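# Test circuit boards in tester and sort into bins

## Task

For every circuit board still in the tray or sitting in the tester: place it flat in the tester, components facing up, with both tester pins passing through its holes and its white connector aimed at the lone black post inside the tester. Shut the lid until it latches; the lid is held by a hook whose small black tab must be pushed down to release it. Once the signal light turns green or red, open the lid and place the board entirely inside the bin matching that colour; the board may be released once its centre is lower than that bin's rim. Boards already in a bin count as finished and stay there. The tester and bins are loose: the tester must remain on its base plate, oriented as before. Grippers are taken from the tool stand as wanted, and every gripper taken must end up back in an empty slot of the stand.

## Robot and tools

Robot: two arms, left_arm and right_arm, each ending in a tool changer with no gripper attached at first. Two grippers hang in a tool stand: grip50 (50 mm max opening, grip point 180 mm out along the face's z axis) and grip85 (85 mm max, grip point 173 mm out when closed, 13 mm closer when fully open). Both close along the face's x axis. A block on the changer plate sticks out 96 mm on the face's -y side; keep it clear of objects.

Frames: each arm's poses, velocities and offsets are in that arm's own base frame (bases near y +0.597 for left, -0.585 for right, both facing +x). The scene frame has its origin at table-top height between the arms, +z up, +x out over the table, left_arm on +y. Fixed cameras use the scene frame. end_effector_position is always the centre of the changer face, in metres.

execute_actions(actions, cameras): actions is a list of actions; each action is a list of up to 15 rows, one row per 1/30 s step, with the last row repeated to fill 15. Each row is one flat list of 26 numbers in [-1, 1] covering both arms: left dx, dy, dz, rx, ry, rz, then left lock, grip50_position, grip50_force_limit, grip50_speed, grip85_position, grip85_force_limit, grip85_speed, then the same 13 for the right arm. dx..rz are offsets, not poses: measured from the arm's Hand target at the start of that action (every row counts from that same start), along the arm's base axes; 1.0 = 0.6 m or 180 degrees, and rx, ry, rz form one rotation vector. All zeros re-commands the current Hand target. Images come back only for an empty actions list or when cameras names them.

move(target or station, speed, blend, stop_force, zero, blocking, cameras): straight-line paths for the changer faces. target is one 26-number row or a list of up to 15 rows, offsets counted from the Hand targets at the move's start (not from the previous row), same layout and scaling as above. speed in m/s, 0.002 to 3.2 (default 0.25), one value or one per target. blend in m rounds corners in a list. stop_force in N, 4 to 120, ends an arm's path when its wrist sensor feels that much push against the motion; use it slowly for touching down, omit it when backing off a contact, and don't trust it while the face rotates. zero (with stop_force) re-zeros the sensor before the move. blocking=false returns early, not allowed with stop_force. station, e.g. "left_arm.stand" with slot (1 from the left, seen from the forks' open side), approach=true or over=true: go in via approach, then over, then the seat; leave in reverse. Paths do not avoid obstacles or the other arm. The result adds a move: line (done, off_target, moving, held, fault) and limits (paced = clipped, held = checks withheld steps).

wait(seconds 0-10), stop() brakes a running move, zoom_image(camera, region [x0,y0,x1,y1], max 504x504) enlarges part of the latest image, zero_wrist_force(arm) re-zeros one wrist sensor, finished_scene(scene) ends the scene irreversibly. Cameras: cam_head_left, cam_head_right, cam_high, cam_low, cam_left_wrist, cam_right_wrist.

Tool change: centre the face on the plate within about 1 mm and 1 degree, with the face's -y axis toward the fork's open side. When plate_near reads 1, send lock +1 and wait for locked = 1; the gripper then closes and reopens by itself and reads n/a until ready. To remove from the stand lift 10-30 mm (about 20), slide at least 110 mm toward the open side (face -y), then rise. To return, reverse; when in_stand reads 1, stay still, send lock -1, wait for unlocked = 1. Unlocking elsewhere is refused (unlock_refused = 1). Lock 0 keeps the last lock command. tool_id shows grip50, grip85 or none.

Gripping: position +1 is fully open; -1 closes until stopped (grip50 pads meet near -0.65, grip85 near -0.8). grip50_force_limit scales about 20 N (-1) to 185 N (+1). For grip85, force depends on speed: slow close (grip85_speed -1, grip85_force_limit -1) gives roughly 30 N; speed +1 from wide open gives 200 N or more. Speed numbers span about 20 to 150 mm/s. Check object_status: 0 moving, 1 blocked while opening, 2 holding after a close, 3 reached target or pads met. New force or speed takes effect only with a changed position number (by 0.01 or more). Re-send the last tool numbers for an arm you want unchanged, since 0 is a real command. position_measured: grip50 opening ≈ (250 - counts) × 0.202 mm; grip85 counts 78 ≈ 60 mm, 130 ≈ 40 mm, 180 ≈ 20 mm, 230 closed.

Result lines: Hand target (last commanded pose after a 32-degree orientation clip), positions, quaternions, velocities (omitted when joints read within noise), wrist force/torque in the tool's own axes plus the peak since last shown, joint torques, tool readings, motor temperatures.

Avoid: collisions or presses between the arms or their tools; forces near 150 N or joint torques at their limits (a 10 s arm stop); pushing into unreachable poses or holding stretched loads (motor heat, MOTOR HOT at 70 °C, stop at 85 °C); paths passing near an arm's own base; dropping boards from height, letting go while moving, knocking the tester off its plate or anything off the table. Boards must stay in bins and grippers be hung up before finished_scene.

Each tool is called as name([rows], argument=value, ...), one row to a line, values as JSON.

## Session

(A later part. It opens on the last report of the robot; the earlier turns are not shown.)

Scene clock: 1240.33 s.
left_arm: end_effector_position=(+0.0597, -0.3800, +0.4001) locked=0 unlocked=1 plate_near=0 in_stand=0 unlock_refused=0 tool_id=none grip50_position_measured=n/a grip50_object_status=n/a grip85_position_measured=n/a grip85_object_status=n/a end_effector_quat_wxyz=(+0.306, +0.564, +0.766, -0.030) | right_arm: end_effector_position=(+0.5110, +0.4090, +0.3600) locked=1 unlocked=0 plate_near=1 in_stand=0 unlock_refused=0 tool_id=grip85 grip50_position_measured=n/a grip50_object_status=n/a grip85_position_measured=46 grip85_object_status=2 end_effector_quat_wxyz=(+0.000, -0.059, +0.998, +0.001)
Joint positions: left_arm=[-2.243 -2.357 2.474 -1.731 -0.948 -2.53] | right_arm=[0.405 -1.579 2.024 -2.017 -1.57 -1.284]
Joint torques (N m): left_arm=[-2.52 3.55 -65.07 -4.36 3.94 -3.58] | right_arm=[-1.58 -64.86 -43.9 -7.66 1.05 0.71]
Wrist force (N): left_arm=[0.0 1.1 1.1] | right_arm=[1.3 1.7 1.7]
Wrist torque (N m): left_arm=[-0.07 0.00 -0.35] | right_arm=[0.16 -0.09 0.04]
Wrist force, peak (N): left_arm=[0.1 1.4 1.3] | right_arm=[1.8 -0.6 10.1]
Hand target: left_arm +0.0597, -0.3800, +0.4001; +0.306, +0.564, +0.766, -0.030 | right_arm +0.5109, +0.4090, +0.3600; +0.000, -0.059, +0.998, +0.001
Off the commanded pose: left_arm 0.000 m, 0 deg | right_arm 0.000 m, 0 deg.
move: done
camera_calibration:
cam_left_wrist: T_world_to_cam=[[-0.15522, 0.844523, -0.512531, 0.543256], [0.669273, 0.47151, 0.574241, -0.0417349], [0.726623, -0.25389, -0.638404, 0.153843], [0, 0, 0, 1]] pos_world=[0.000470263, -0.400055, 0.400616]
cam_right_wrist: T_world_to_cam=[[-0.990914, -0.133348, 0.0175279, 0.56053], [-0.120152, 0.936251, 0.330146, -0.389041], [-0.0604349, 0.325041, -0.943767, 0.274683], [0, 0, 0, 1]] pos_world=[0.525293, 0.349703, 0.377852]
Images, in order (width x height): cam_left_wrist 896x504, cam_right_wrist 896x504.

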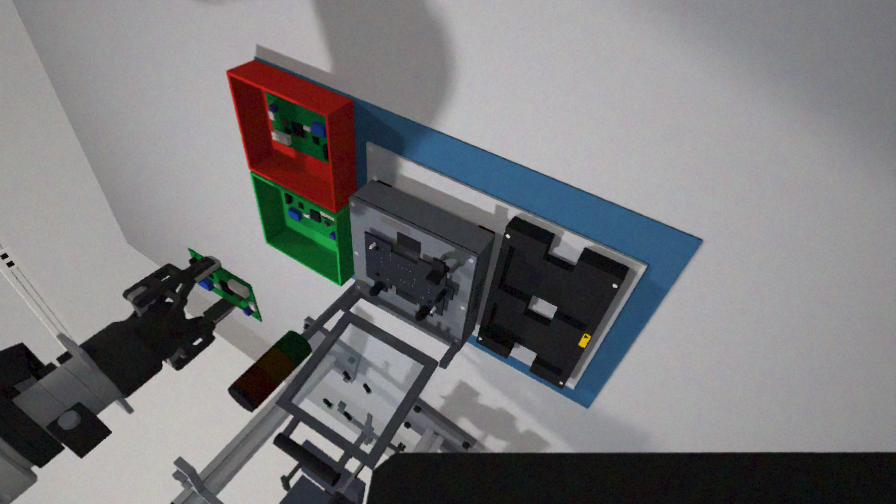

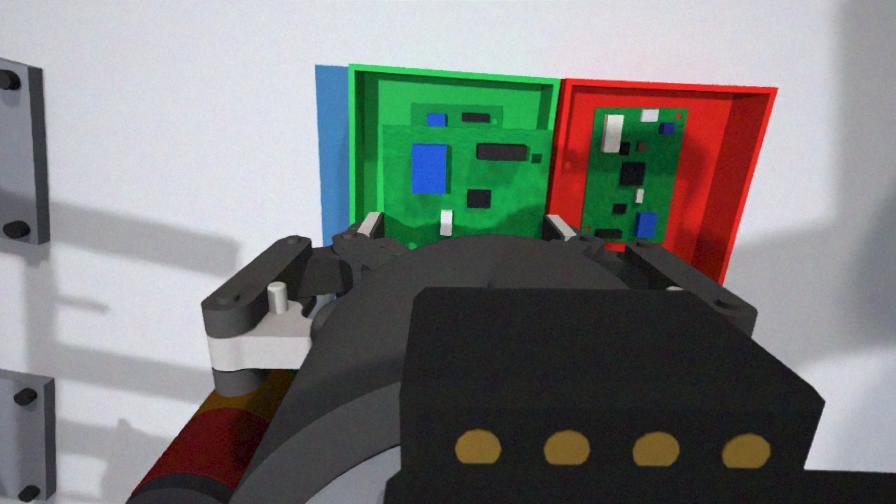

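move([
  [0,0,0,0,0,0,0,1,1,1,1,1,1,0.0200,0,0,0,0,0,0,1,1,1,-1,-1,-1],
  [0,0,0,0,0,0,0,1,1,1,1,1,1,0.0200,0,-0.2417,0,0,0,0,1,1,1,-1,-1,-1],
], speed=0.1, cameras=["cam_right_wrist"])

move([
  [0,0,0,0,0,0,0,1,1,1,1,1,1,0,0,-0.0500,0,0,0,0,1,1,1,-1,-1,-1],
], speed=0.02, stop_force=7, cameras=["cam_right_wrist", "cam_left_wrist"])

Scene clock: 1259.10 s.
left_arm: end_effector_position=(+0.0597, -0.3800, +0.4001) locked=0 unlocked=1 plate_near=0 in_stand=0 unlock_refused=0 tool_id=none grip50_position_measured=n/a grip50_object_status=n/a grip85_position_measured=n/a grip85_object_status=n/a end_effector_quat_wxyz=(+0.306, +0.564, +0.766, -0.030) | right_arm: end_effector_position=(+0.5229, +0.4090, +0.2149) locked=1 unlocked=0 plate_near=1 in_stand=0 unlock_refused=0 tool_id=grip85 grip50_position_measured=n/a grip50_object_status=n/a grip85_position_measured=46 grip85_object_status=2 end_effector_quat_wxyz=(+0.000, -0.059, +0.998, +0.001)
Joint positions: left_arm=[-2.243 -2.357 2.474 -1.731 -0.948 -2.53] | right_arm=[0.398 -1.412 2.148 -2.307 -1.57 -1.291]
Joint torques (N m): left_arm=[-1.94 1.91 -65.92 -4.68 3.99 -3.16] | right_arm=[17.13 -70.15 -56.16 -5.24 -0.36 1.88]
Wrist force (N): left_arm=[0.2 1.1 1.1] | right_arm=[0.6 1.2 2.0]
Wrist torque (N m): left_arm=[-0.07 -0.02 -0.35] | right_arm=[0.16 0.03 0.18]
Wrist force, peak (N): left_arm=[-0.1 1.6 1.1] | right_arm=[1.1 1.1 6.6]
Hand target: left_arm +0.0597, -0.3800, +0.4001; +0.306, +0.564, +0.766, -0.030 | right_arm +0.5229, +0.4090, +0.2150; +0.000, -0.059, +0.998, +0.001
Off the commanded pose: left_arm 0.000 m, 0 deg | right_arm 0.000 m, 0 deg.
move: done
camera_calibration:
cam_right_wrist: T_world_to_cam=[[-0.990902, -0.133416, 0.0177276, 0.574822], [-0.120156, 0.936274, 0.330081, -0.339604], [-0.060636, 0.324947, -0.943786, 0.138639], [0, 0, 0, 1]] pos_world=[0.537193, 0.349603, 0.232752]
Images, in order (width x height): cam_right_wrist 896x504.

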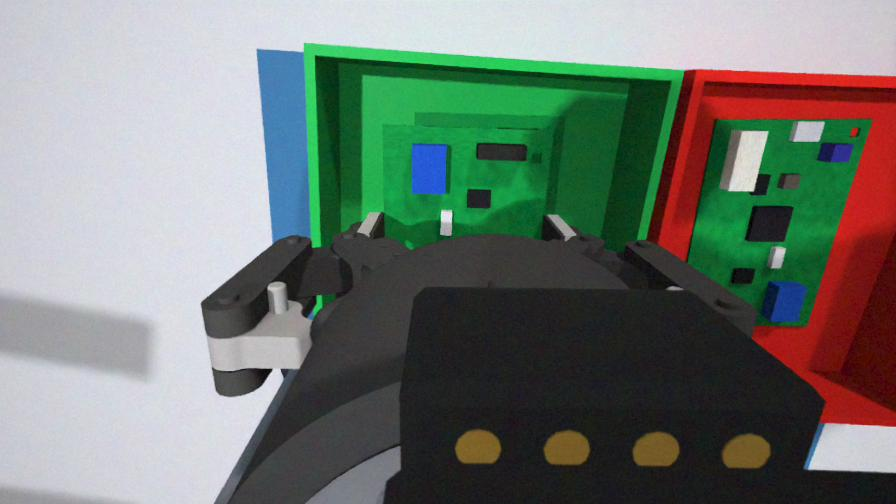

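Scene clock: 1261.27 s.
left_arm: end_effector_position=(+0.0597, -0.3800, +0.4001) locked=0 unlocked=1 plate_near=0 in_stand=0 unlock_refused=0 tool_id=none grip50_position_measured=n/a grip50_object_status=n/a grip85_position_measured=n/a grip85_object_status=n/a end_effector_quat_wxyz=(+0.306, +0.564, +0.766, -0.030) | right_arm: end_effector_position=(+0.5229, +0.4090, +0.1958) locked=1 unlocked=0 plate_near=1 in_stand=0 unlock_refused=0 tool_id=grip85 grip50_position_measured=n/a grip50_object_status=n/a grip85_position_measured=46 grip85_object_status=2 end_effector_quat_wxyz=(+0.000, -0.059, +0.998, +0.001)
Joint positions: left_arm=[-2.243 -2.357 2.474 -1.731 -0.948 -2.53] | right_arm=[0.398 -1.386 2.162 -2.346 -1.57 -1.291]
Joint torques (N m): left_arm=[-3.15 2.18 -65.75 -4.79 4.05 -3.35] | right_arm=[16.13 -83.51 -54.73 -10.1 -0.44 1.73]
Wrist force (N): left_arm=[0.0 1.0 1.0] | right_arm=[0.8 1.4 2.0]
Wrist torque (N m): left_arm=[-0.07 0.00 -0.35] | right_arm=[0.17 0.00 0.19]
Wrist force, peak (N): left_arm=[-0.1 1.2 1.2] | right_arm=[2.1 2.0 -23.8]
Hand target: left_arm +0.0597, -0.3800, +0.4001; +0.306, +0.564, +0.766, -0.030 | right_arm +0.5229, +0.4090, +0.1958; +0.000, -0.059, +0.998, +0.001 (not the last commanded pose)
Off the commanded pose: left_arm 0.000 m, 0 deg | right_arm 0.011 m, 0 deg.
move: contact (right_arm)
camera_calibration:
cam_left_wrist: T_world_to_cam=[[-0.15522, 0.844523, -0.512531, 0.543256], [0.669273, 0.47151, 0.574241, -0.0417349], [0.726623, -0.25389, -0.638404, 0.153843], [0, 0, 0, 1]] pos_world=[0.000470263, -0.400055, 0.400616]
cam_right_wrist: T_world_to_cam=[[-0.990902, -0.133416, 0.0177276, 0.575275], [-0.120156, 0.936274, 0.330081, -0.333348], [-0.060636, 0.324947, -0.943786, 0.120492], [0, 0, 0, 1]] pos_world=[0.537293, 0.349703, 0.213552]
Images, in order (width x height): cam_left_wrist 896x504, cam_right_wrist 896x504.

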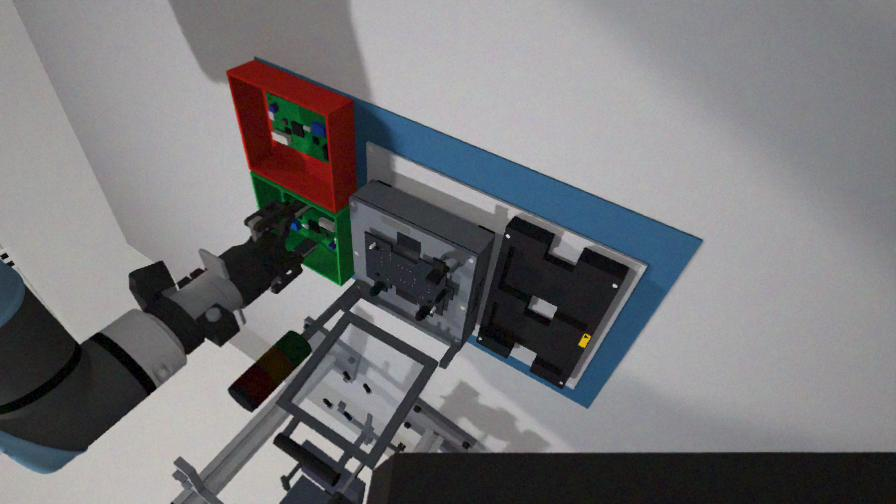

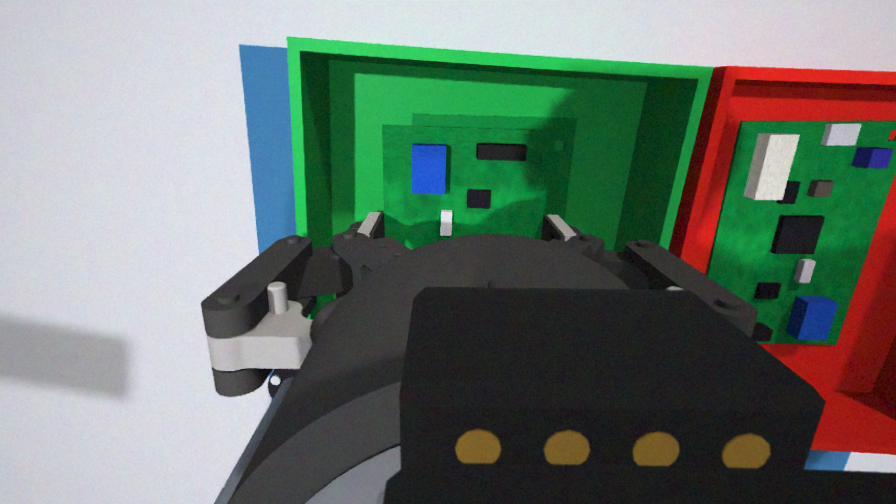

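move([
  [0,0,0,0,0,0,0,1,1,1,1,1,1,0,0,0,0,0,0,0,1,1,1,0.82,-1,-1],
])

move([
  [0,0,0,0,0,0,0,1,1,1,1,1,1,0,0,0.05,0,0,0,0,1,1,1,0.82,-1,-1],
  [0,0,0,0,0,0,0,1,1,1,1,1,1,0,0,0.2737,0,0,0,0,1,1,1,0.82,-1,-1],
], speed=[0.05, 0.15], cameras=["cam_right_wrist", "cam_left_wrist"])

zoom_image(camera="cam_right_wrist", region=[310, 50, 600, 250])

zoom_image(camera="cam_left_wrist", region=[220, 60, 380, 300])

Scene clock: 1265.80 s.
left_arm: end_effector_position=(+0.0597, -0.3800, +0.4001) locked=0 unlocked=1 plate_near=0 in_stand=0 unlock_refused=0 tool_id=none grip50_position_measured=n/a grip50_object_status=n/a grip85_position_measured=n/a grip85_object_status=n/a end_effector_quat_wxyz=(+0.306, +0.564, +0.766, -0.030) | right_arm: end_effector_position=(+0.5229, +0.4090, +0.1958) locked=1 unlocked=0 plate_near=1 in_stand=0 unlock_refused=0 tool_id=grip85 grip50_position_measured=n/a grip50_object_status=n/a grip85_position_measured=26 grip85_object_status=3 end_effector_quat_wxyz=(+0.000, -0.059, +0.998, +0.001)
Joint positions: left_arm=[-2.243 -2.357 2.474 -1.731 -0.948 -2.53] | right_arm=[0.398 -1.386 2.162 -2.346 -1.57 -1.291]
Joint torques (N m): left_arm=[-1.26 2.75 -66.54 -4.77 3.7 -3.3] | right_arm=[16.24 -83.09 -54.14 -10.23 -0.51 1.79]
Wrist force (N): left_arm=[0.1 1.4 0.9] | right_arm=[0.9 0.9 1.6]
Wrist torque (N m): left_arm=[-0.05 -0.01 -0.35] | right_arm=[0.13 -0.01 0.18]
Wrist force, peak (N): left_arm=[-0.2 1.6 0.9] | right_arm=[0.9 1.3 2.5]
Hand target: left_arm +0.0597, -0.3800, +0.4001; +0.306, +0.564, +0.766, -0.030 | right_arm +0.5229, +0.4090, +0.1958; +0.000, -0.059, +0.998, +0.001
Off the commanded pose: left_arm 0.000 m, 0 deg | right_arm 0.000 m, 0 deg.
move: done

Scene clock: 1267.90 s.
left_arm: end_effector_position=(+0.0597, -0.3800, +0.4001) locked=0 unlocked=1 plate_near=0 in_stand=0 unlock_refused=0 tool_id=none grip50_position_measured=n/a grip50_object_status=n/a grip85_position_measured=n/a grip85_object_status=n/a end_effector_quat_wxyz=(+0.306, +0.564, +0.766, -0.030) | right_arm: end_effector_position=(+0.5229, +0.4090, +0.3600) locked=1 unlocked=0 plate_near=1 in_stand=0 unlock_refused=0 tool_id=grip85 grip50_position_measured=n/a grip50_object_status=n/a grip85_position_measured=26 grip85_object_status=3 end_effector_quat_wxyz=(+0.000, -0.059, +0.998, +0.001)
Joint positions: left_arm=[-2.243 -2.357 2.474 -1.731 -0.948 -2.53] | right_arm=[0.398 -1.563 2.008 -2.017 -1.57 -1.291]
Joint torques (N m): left_arm=[-2.39 2.62 -66.88 -4.25 3.9 -3.38] | right_arm=[6.94 -67.81 -47.54 -8.52 -0.26 -1.64]
Wrist force (N): left_arm=[0.3 1.0 0.9] | right_arm=[1.0 1.8 1.6]
Wrist torque (N m): left_arm=[-0.08 -0.03 -0.35] | right_arm=[0.17 -0.05 0.22]
Wrist force, peak (N): left_arm=[0.0 1.3 1.2] | right_arm=[2.0 0.8 9.1]
Hand target: left_arm +0.0597, -0.3800, +0.4001; +0.306, +0.564, +0.766, -0.030 | right_arm +0.5229, +0.4090, +0.3600; +0.000, -0.059, +0.998, +0.001
Off the commanded pose: left_arm 0.000 m, 0 deg | right_arm 0.000 m, 0 deg.
move: done
camera_calibration:
cam_left_wrist: T_world_to_cam=[[-0.15522, 0.844523, -0.512531, 0.543256], [0.669273, 0.47151, 0.574241, -0.0417349], [0.726623, -0.25389, -0.638404, 0.153843], [0, 0, 0, 1]] pos_world=[0.000470263, -0.400055, 0.400616]
cam_right_wrist: T_world_to_cam=[[-0.990908, -0.13338, 0.0176215, 0.572395], [-0.120152, 0.936248, 0.330158, -0.38757], [-0.0605346, 0.325039, -0.943761, 0.275366], [0, 0, 0, 1]] pos_world=[0.537293, 0.349703, 0.377752]
Images, in order (width x height): cam_left_wrist 896x504, cam_right_wrist 896x504.

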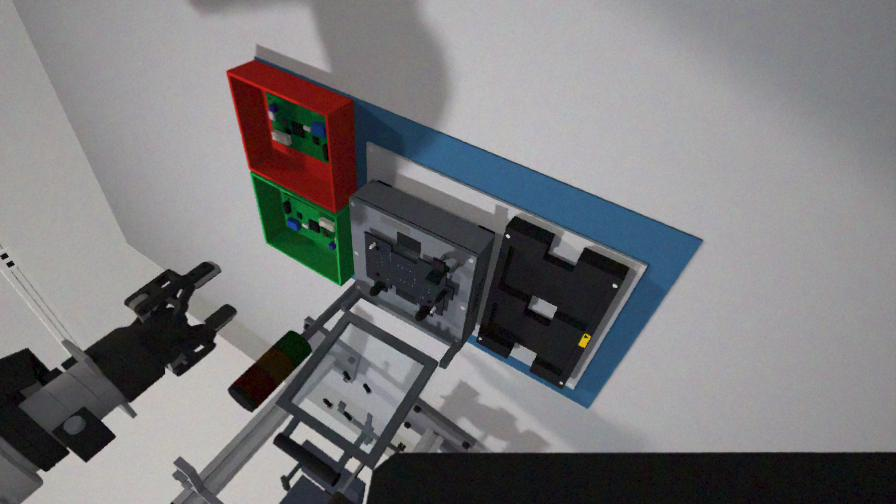

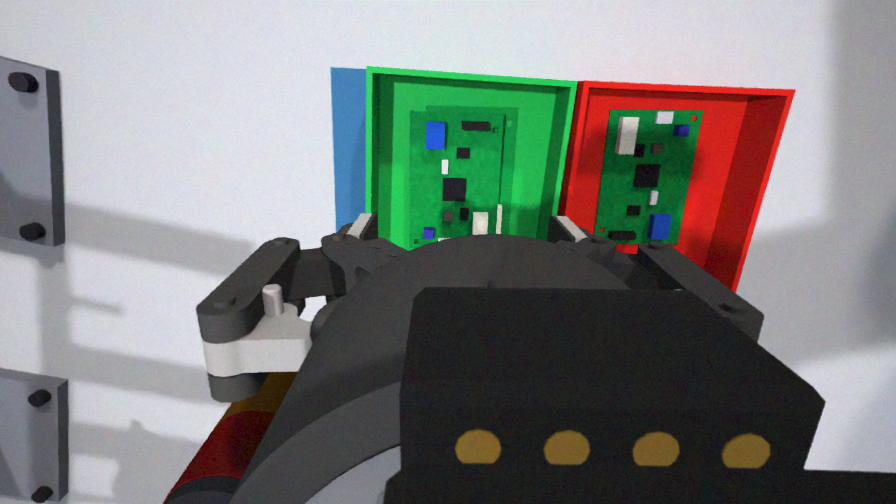

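Scaled by 1.738 from the camera's 896x504 image, which has a finer 1280x720 frame.

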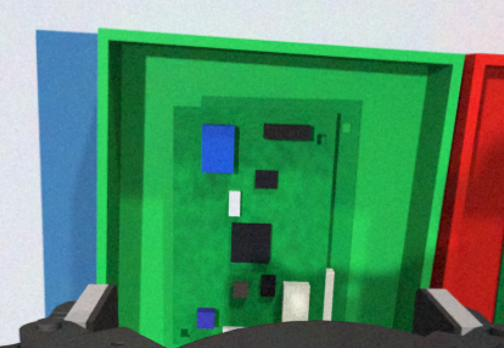

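Scaled by 2.100 from the camera's 896x504 image, which has a finer 1280x720 frame.

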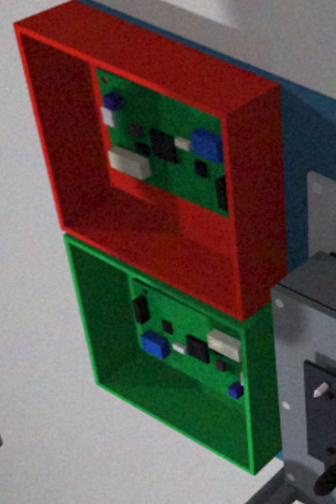

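move([
  [0,0,0,0,0,0,0,1,1,1,1,1,1,0,0,0.35,0,0,0,0,1,1,1,0.9,-1,-1],
  [0,0,0,0,0,0,0,1,1,1,1,1,1,0.2402,0.1723,0.35,0,0,-0.5,0,1,1,1,0.9,-1,-1],
], speed=0.3, blend=0.02)

move(station="right_arm.stand", slot=2, approach=true, speed=0.2, cameras=["cam_right_wrist", "cam_head_left", "cam_low"])

Scene clock: 1284.03 s.
left_arm: end_effector_position=(+0.0597, -0.3800, +0.4001) locked=0 unlocked=1 plate_near=0 in_stand=0 unlock_refused=0 tool_id=none grip50_position_measured=n/a grip50_object_status=n/a grip85_position_measured=n/a grip85_object_status=n/a end_effector_quat_wxyz=(+0.306, +0.564, +0.766, -0.030) | right_arm: end_effector_position=(+0.6670, +0.5124, +0.5700) locked=1 unlocked=0 plate_near=1 in_stand=0 unlock_refused=0 tool_id=grip85 grip50_position_measured=n/a grip50_object_status=n/a grip85_position_measured=16 grip85_object_status=3 end_effector_quat_wxyz=(+0.000, +0.664, +0.748, +0.000)
Joint positions: left_arm=[-2.243 -2.357 2.474 -1.731 -0.948 -2.53] | right_arm=[0.447 -1.354 1.393 -1.611 -1.571 0.328]
Joint torques (N m): left_arm=[-1.91 4.34 -65.24 -5.05 3.55 -3.47] | right_arm=[1.74 -97.58 -48.29 -9.43 -1.62 1.83]
Wrist force (N): left_arm=[0.0 1.1 1.1] | right_arm=[0.8 1.5 2.0]
Wrist torque (N m): left_arm=[-0.07 -0.01 -0.35] | right_arm=[0.17 -0.03 0.16]
Wrist force, peak (N): left_arm=[-0.3 1.6 1.2] | right_arm=[1.3 1.8 11.0]
Hand target: left_arm +0.0597, -0.3800, +0.4001; +0.306, +0.564, +0.766, -0.030 | right_arm +0.6670, +0.5124, +0.5700; +0.000, +0.664, +0.748, +0.000
Off the commanded pose: left_arm 0.000 m, 0 deg | right_arm 0.000 m, 0 deg.
move: done

Scene clock: 1285.43 s.
left_arm: end_effector_position=(+0.0597, -0.3800, +0.4001) locked=0 unlocked=1 plate_near=0 in_stand=0 unlock_refused=0 tool_id=none grip50_position_measured=n/a grip50_object_status=n/a grip85_position_measured=n/a grip85_object_status=n/a end_effector_quat_wxyz=(+0.306, +0.564, +0.766, -0.030) | right_arm: end_effector_position=(+0.6670, +0.5125, +0.3826) locked=1 unlocked=0 plate_near=1 in_stand=0 unlock_refused=0 tool_id=grip85 grip50_position_measured=n/a grip50_object_status=n/a grip85_position_measured=16 grip85_object_status=3 end_effector_quat_wxyz=(+0.000, +0.744, +0.668, +0.000)
Joint positions: left_arm=[-2.243 -2.357 2.474 -1.731 -0.948 -2.53] | right_arm=[0.446 -1.294 1.652 -1.93 -1.57 0.554]
Joint torques (N m): left_arm=[-2.81 1.29 -66.47 -4.92 3.88 -3.29] | right_arm=[-9.47 -96.27 -58.29 -6.82 0.88 -1.21]
Wrist force (N): left_arm=[0.0 0.8 0.8] | right_arm=[1.3 1.4 1.3]
Wrist torque (N m): left_arm=[-0.09 0.00 -0.35] | right_arm=[0.11 -0.06 0.12]
Wrist force, peak (N): left_arm=[0.0 1.3 1.3] | right_arm=[1.3 0.9 8.9]
Hand target: left_arm +0.0597, -0.3800, +0.4001; +0.306, +0.564, +0.766, -0.030 | right_arm +0.6670, +0.5125, +0.3826; +0.000, +0.744, +0.668, +0.000
Tool commands: left_gripper/lock=+0.0 left_gripper/grip50_position=+1.0 left_gripper/grip50_force_limit=+1.0 left_gripper/grip50_speed=+1.0 left_gripper/grip85_position=+1.0 left_gripper/grip85_force_limit=+1.0 left_gripper/grip85_speed=+1.0 right_gripper/lock=+0.0 right_gripper/grip50_position=+1.0 right_gripper/grip50_force_limit=+1.0 right_gripper/grip50_speed=+1.0 right_gripper/grip85_position=+0.9 right_gripper/grip85_force_limit=-1.0 right_gripper/grip85_speed=-1.0
Off the commanded pose: right_arm 0.000 m, 0 deg.
move: done; to station right_arm.stand, slot 2, approach point
camera_calibration:
cam_right_wrist: T_world_to_cam=[[0.0921472, 0.995579, 0.0182181, -0.572668], [0.939544, -0.0929914, 0.32956, -0.653706], [0.329797, -0.0132513, -0.943959, 0.18495], [0, 0, 0, 1]] pos_world=[0.605959, 0.511798, 0.400453]
Images, in order (width x height): cam_head_left 896x504, cam_low 896x504, cam_right_wrist 896x504.

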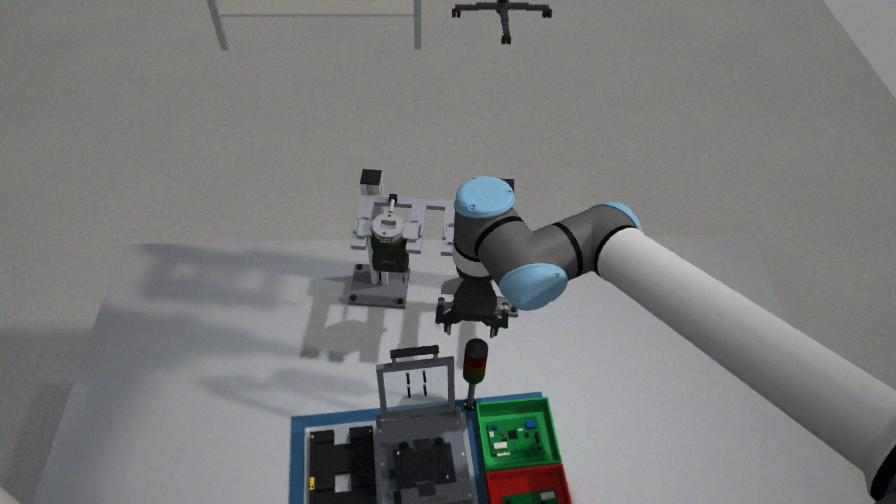

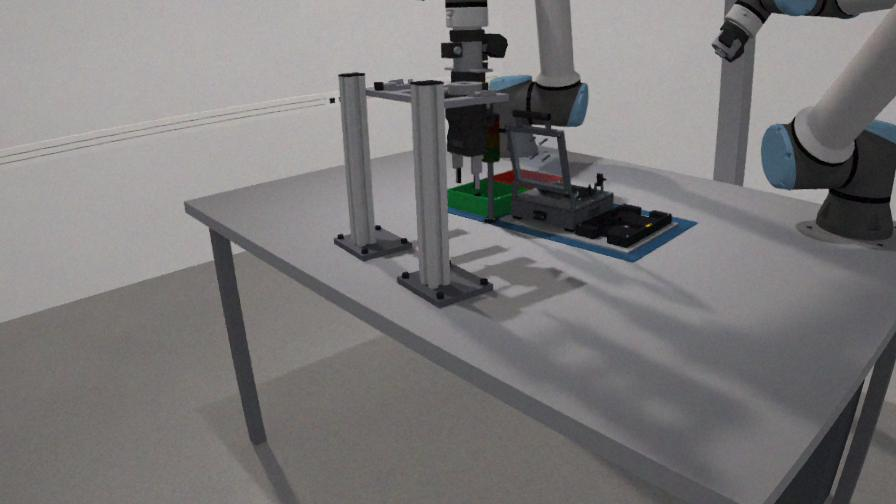

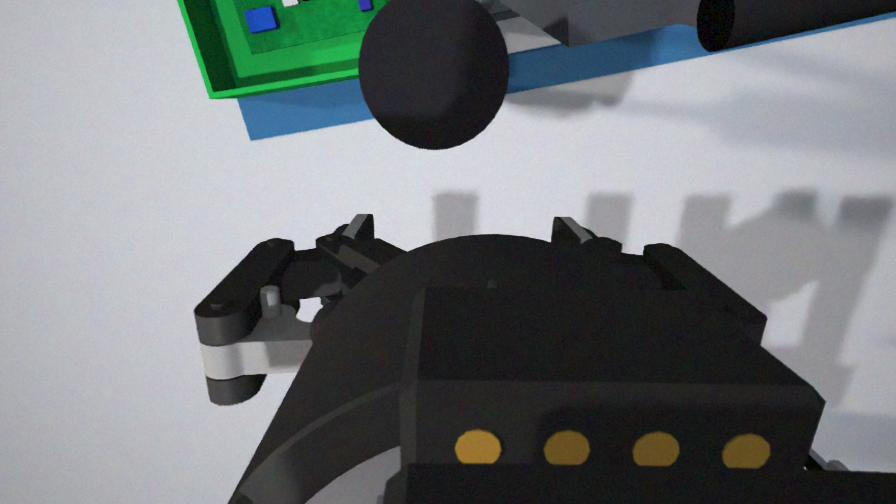

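move(station="right_arm.stand", slot=2, over=true, speed=0.12, stop_force=20)

move(station="right_arm.stand", slot=2, speed=0.02, stop_force=20)

Scene clock: 1290.80 s.
left_arm: end_effector_position=(+0.0597, -0.3800, +0.4001) locked=0 unlocked=1 plate_near=0 in_stand=0 unlock_refused=0 tool_id=none grip50_position_measured=n/a grip50_object_status=n/a grip85_position_measured=n/a grip85_object_status=n/a end_effector_quat_wxyz=(+0.306, +0.564, +0.766, -0.030) | right_arm: end_effector_position=(+0.8061, +0.4974, +0.3829) locked=1 unlocked=0 plate_near=1 in_stand=0 unlock_refused=0 tool_id=grip85 grip50_position_measured=n/a grip50_object_status=n/a grip85_position_measured=16 grip85_object_status=3 end_effector_quat_wxyz=(+0.000, +0.744, +0.668, +0.001)
Joint positions: left_arm=[-2.243 -2.357 2.474 -1.731 -0.948 -2.53] | right_arm=[0.368 -1.126 1.417 -1.863 -1.57 0.475]
Joint torques (N m): left_arm=[-0.1 2.2 -65.83 -4.86 3.92 -2.97] | right_arm=[19.56 -105.58 -49.16 -10.65 0.02 2.92]
Wrist force (N): left_arm=[0.1 1.3 1.2] | right_arm=[1.1 1.7 1.2]
Wrist torque (N m): left_arm=[-0.06 -0.01 -0.35] | right_arm=[0.15 -0.02 0.14]
Wrist force, peak (N): left_arm=[0.0 1.4 1.2] | right_arm=[0.5 6.7 1.4]
Hand target: left_arm +0.0597, -0.3800, +0.4001; +0.306, +0.564, +0.766, -0.030 | right_arm +0.8061, +0.4974, +0.3829; +0.000, +0.744, +0.668, +0.001
Tool commands: left_gripper/lock=+0.0 left_gripper/grip50_position=+1.0 left_gripper/grip50_force_limit=+1.0 left_gripper/grip50_speed=+1.0 left_gripper/grip85_position=+1.0 left_gripper/grip85_force_limit=+1.0 left_gripper/grip85_speed=+1.0 right_gripper/lock=+0.0 right_gripper/grip50_position=+1.0 right_gripper/grip50_force_limit=+1.0 right_gripper/grip50_speed=+1.0 right_gripper/grip85_position=+0.9 right_gripper/grip85_force_limit=-1.0 right_gripper/grip85_speed=-1.0
Off the commanded pose: right_arm 0.000 m, 0 deg.
move: done; to station right_arm.stand, slot 2, over the seat

Scene clock: 1292.53 s.
left_arm: end_effector_position=(+0.0597, -0.3800, +0.4001) locked=0 unlocked=1 plate_near=0 in_stand=0 unlock_refused=0 tool_id=none grip50_position_measured=n/a grip50_object_status=n/a grip85_position_measured=n/a grip85_object_status=n/a end_effector_quat_wxyz=(+0.306, +0.564, +0.766, -0.030) | right_arm: end_effector_position=(+0.8062, +0.4974, +0.3609) locked=1 unlocked=0 plate_near=1 in_stand=1 unlock_refused=0 tool_id=grip85 grip50_position_measured=n/a grip50_object_status=n/a grip85_position_measured=16 grip85_object_status=3 end_effector_quat_wxyz=(+0.000, +0.744, +0.668, +0.001)
Joint positions: left_arm=[-2.243 -2.357 2.474 -1.731 -0.948 -2.53] | right_arm=[0.368 -1.115 1.441 -1.898 -1.57 0.475]
Joint torques (N m): left_arm=[-1.37 1.84 -66.1 -4.66 3.81 -3.6] | right_arm=[18.14 -100.85 -51.55 -1.64 0.53 2.69]
Wrist force (N): left_arm=[0.0 1.0 1.0] | right_arm=[2.5 2.6 -23.6]
Wrist torque (N m): left_arm=[-0.07 -0.01 -0.35] | right_arm=[0.54 -1.36 0.09]
Wrist force, peak (N): left_arm=[-0.1 1.2 1.2] | right_arm=[2.5 2.6 -23.6]
Hand target: left_arm +0.0597, -0.3800, +0.4001; +0.306, +0.564, +0.766, -0.030 | right_arm +0.8062, +0.4974, +0.3610; +0.000, +0.744, +0.668, +0.001
Tool commands: left_gripper/lock=+0.0 left_gripper/grip50_position=+1.0 left_gripper/grip50_force_limit=+1.0 left_gripper/grip50_speed=+1.0 left_gripper/grip85_position=+1.0 left_gripper/grip85_force_limit=+1.0 left_gripper/grip85_speed=+1.0 right_gripper/lock=+0.0 right_gripper/grip50_position=+1.0 right_gripper/grip50_force_limit=+1.0 right_gripper/grip50_speed=+1.0 right_gripper/grip85_position=+0.9 right_gripper/grip85_force_limit=-1.0 right_gripper/grip85_speed=-1.0
Off the commanded pose: right_arm 0.000 m, 0 deg.
move: contact (right_arm); to station right_arm.stand, slot 2

in_stand = 1. Unlock.

move([
  [0,0,0,0,0,0,0,1,1,1,1,1,1,0,0,0,0,0,0,-1,1,1,1,0.9,-1,-1],
])

wait(seconds=1.0)

Scene clock: 1294.73 s.
left_arm: end_effector_position=(+0.0597, -0.3800, +0.4001) locked=0 unlocked=1 plate_near=0 in_stand=0 unlock_refused=0 tool_id=none grip50_position_measured=n/a grip50_object_status=n/a grip85_position_measured=n/a grip85_object_status=n/a end_effector_quat_wxyz=(+0.306, +0.564, +0.766, -0.030) | right_arm: end_effector_position=(+0.8062, +0.4974, +0.3610) locked=1 unlocked=0 plate_near=1 in_stand=1 unlock_refused=0 tool_id=grip85 grip50_position_measured=n/a grip50_object_status=n/a grip85_position_measured=16 grip85_object_status=3 end_effector_quat_wxyz=(+0.000, +0.744, +0.668, +0.001)
Joint positions: left_arm=[-2.243 -2.357 2.474 -1.731 -0.948 -2.53] | right_arm=[0.368 -1.115 1.441 -1.898 -1.57 0.475]
Joint torques (N m): left_arm=[-0.5 1.51 -66.37 -4.89 3.63 -3.39] | right_arm=[14.99 -88.6 -45.2 -1.66 0.4 2.64]
Wrist force (N): left_arm=[-0.1 0.9 1.3] | right_arm=[2.8 4.2 -6.7]
Wrist torque (N m): left_arm=[-0.08 0.01 -0.35] | right_arm=[0.49 -1.19 0.03]
Wrist force, peak (N): left_arm=[-0.2 1.6 0.8] | right_arm=[2.6 3.3 -23.7]
Hand target: left_arm +0.0597, -0.3800, +0.4001; +0.306, +0.564, +0.766, -0.030 | right_arm +0.8062, +0.4974, +0.3610; +0.000, +0.744, +0.668, +0.001
Tool commands: left_gripper/lock=+0.0 left_gripper/grip50_position=+1.0 left_gripper/grip50_force_limit=+1.0 left_gripper/grip50_speed=+1.0 left_gripper/grip85_position=+1.0 left_gripper/grip85_force_limit=+1.0 left_gripper/grip85_speed=+1.0 right_gripper/lock=+0.0 right_gripper/grip50_position=+1.0 right_gripper/grip50_force_limit=+1.0 right_gripper/grip50_speed=+1.0 right_gripper/grip85_position=+0.9 right_gripper/grip85_force_limit=-1.0 right_gripper/grip85_speed=-1.0
Off the commanded pose: left_arm 0.000 m, 0 deg | right_arm 0.000 m, 0 deg.
move: done

Scene clock: 1295.73 s.
left_arm: end_effector_position=(+0.0597, -0.3800, +0.4001) locked=0 unlocked=1 plate_near=0 in_stand=0 unlock_refused=0 tool_id=none grip50_position_measured=n/a grip50_object_status=n/a grip85_position_measured=n/a grip85_object_status=n/a end_effector_quat_wxyz=(+0.306, +0.564, +0.766, -0.030) | right_arm: end_effector_position=(+0.8062, +0.4974, +0.3610) locked=0 unlocked=1 plate_near=1 in_stand=1 unlock_refused=0 tool_id=none grip50_position_measured=n/a grip50_object_status=n/a grip85_position_measured=n/a grip85_object_status=n/a end_effector_quat_wxyz=(+0.000, +0.744, +0.668, +0.001)
Joint positions: left_arm=[-2.243 -2.357 2.474 -1.731 -0.948 -2.53] | right_arm=[0.368 -1.115 1.441 -1.898 -1.57 0.475]
Joint torques (N m): left_arm=[0.91 2.94 -65.23 -4.92 4.23 -3.19] | right_arm=[12.87 -90.91 -45.16 -5.61 0.52 2.7]
Wrist force (N): left_arm=[-0.1 1.1 0.6] | right_arm=[1.0 1.5 -5.8]
Wrist torque (N m): left_arm=[-0.07 0.00 -0.35] | right_arm=[0.32 -0.10 0.13]
Wrist force, peak (N): left_arm=[0.2 1.2 1.3] | right_arm=[1.8 3.0 -7.0]
Hand target: left_arm +0.0597, -0.3800, +0.4001; +0.306, +0.564, +0.766, -0.030 | right_arm +0.8062, +0.4974, +0.3610; +0.000, +0.744, +0.668, +0.001
Tool commands: left_gripper/lock=+0.0 left_gripper/grip50_position=+1.0 left_gripper/grip50_force_limit=+1.0 left_gripper/grip50_speed=+1.0 left_gripper/grip85_position=+1.0 left_gripper/grip85_force_limit=+1.0 left_gripper/grip85_speed=+1.0 right_gripper/lock=+0.0 right_gripper/grip50_position=+1.0 right_gripper/grip50_force_limit=+1.0 right_gripper/grip50_speed=+1.0 right_gripper/grip85_position=+0.9 right_gripper/grip85_force_limit=-1.0 right_gripper/grip85_speed=-1.0
Off the commanded pose: left_arm 0.000 m, 0 deg | right_arm 0.000 m, 0 deg.
wait: 1.00 s; at rest by 0.23 s

move([
  [0,0,0,0,0,0,0,1,1,1,1,1,1,0,0,0.04,0,0,0,0,1,1,1,1,1,1],
  [0,0,0,0,0,0,0,1,1,1,1,1,1,0,0,0.25,0,0,0,0,1,1,1,1,1,1],
], speed=[0.05, 0.2], cameras=["cam_head_left", "cam_high", "cam_left_wrist"])

Scene clock: 1299.33 s.
left_arm: end_effector_position=(+0.0597, -0.3800, +0.4001) locked=0 unlocked=1 plate_near=0 in_stand=0 unlock_refused=0 tool_id=none grip50_position_measured=n/a grip50_object_status=n/a grip85_position_measured=n/a grip85_object_status=n/a end_effector_quat_wxyz=(+0.306, +0.564, +0.766, -0.030) | right_arm: end_effector_position=(+0.8062, +0.4974, +0.5109) locked=0 unlocked=1 plate_near=0 in_stand=0 unlock_refused=0 tool_id=none grip50_position_measured=n/a grip50_object_status=n/a grip85_position_measured=n/a grip85_object_status=n/a end_effector_quat_wxyz=(+0.000, +0.744, +0.668, +0.001)
Joint positions: left_arm=[-2.243 -2.357 2.474 -1.731 -0.948 -2.53] | right_arm=[0.368 -1.166 1.247 -1.653 -1.57 0.475]
Joint torques (N m): left_arm=[0.19 3.45 -64.95 -4.73 4.08 -2.92] | right_arm=[4.89 -95.06 -49.93 -6.54 -0.14 1.75]
Wrist force (N): left_arm=[0.1 1.1 0.7] | right_arm=[0.2 1.0 1.2]
Wrist torque (N m): left_arm=[-0.07 -0.01 -0.35] | right_arm=[0.13 0.03 0.15]
Wrist force, peak (N): left_arm=[0.2 1.3 1.4] | right_arm=[1.1 1.6 6.6]
Hand target: left_arm +0.0597, -0.3800, +0.4001; +0.306, +0.564, +0.766, -0.030 | right_arm +0.8062, +0.4974, +0.5110; +0.000, +0.744, +0.668, +0.001
Off the commanded pose: left_arm 0.000 m, 0 deg | right_arm 0.000 m, 0 deg.
move: done
camera_calibration:
cam_left_wrist: T_world_to_cam=[[-0.15522, 0.844523, -0.512531, 0.543256], [0.669273, 0.47151, 0.574241, -0.0417349], [0.726623, -0.25389, -0.638404, 0.153843], [0, 0, 0, 1]] pos_world=[0.000470263, -0.400055, 0.400616]
Images, in order (width x height): cam_head_left 896x504, cam_high 896x504, cam_left_wrist 896x504.

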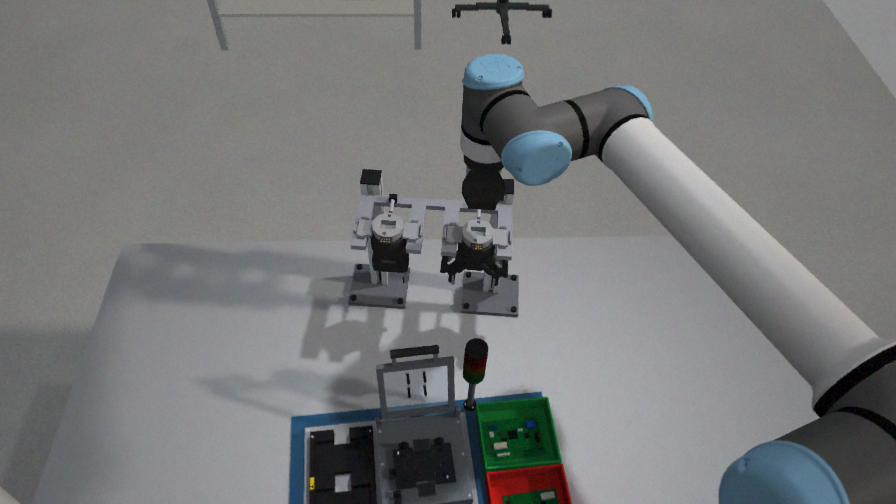

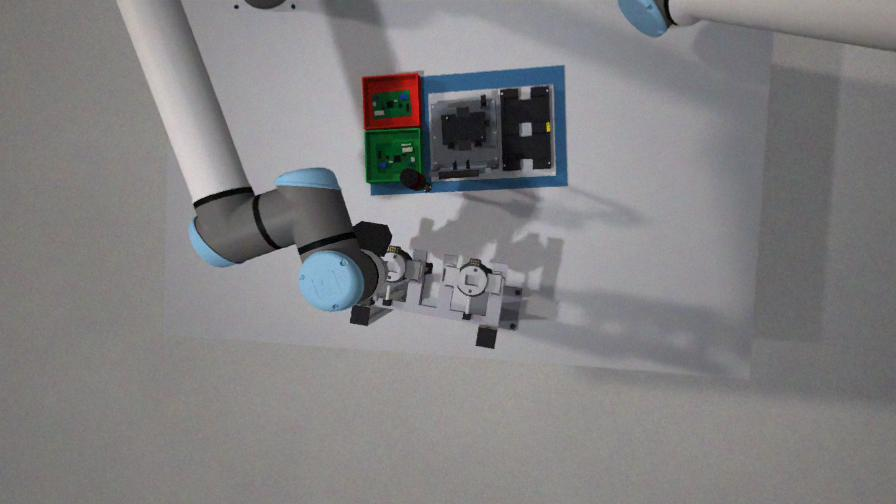

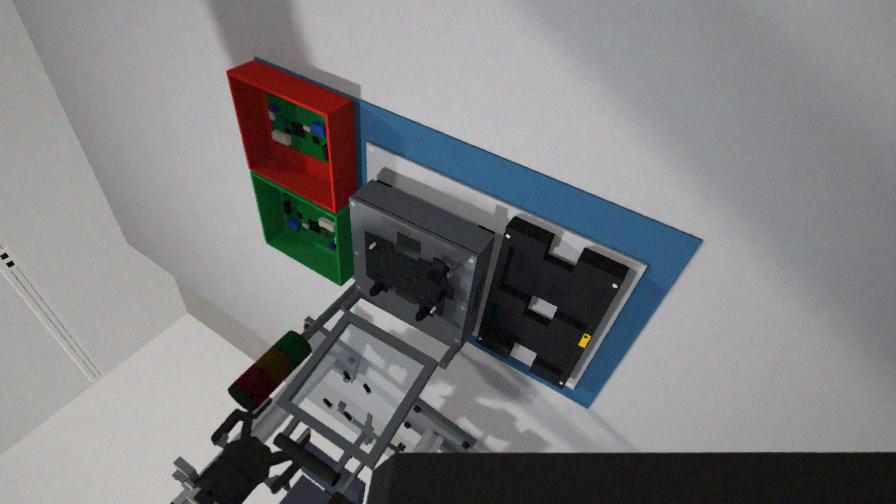

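zoom_image(camera="cam_high", region=[350, 55, 580, 205])

zoom_image(camera="cam_left_wrist", region=[320, 130, 660, 410])

Scaled by 2.191 from the camera's 896x504 image, which has a finer 1280x720 frame.

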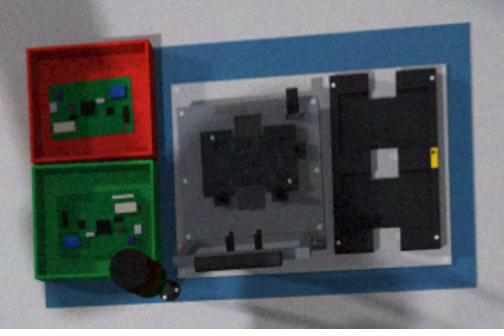

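Scaled by 1.482 from the camera's 896x504 image, which has a finer 1280x720 frame.

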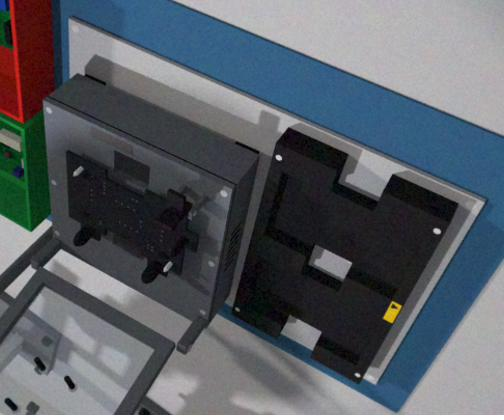

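finished_scene(scene=1)

The scene is finished: the task was done.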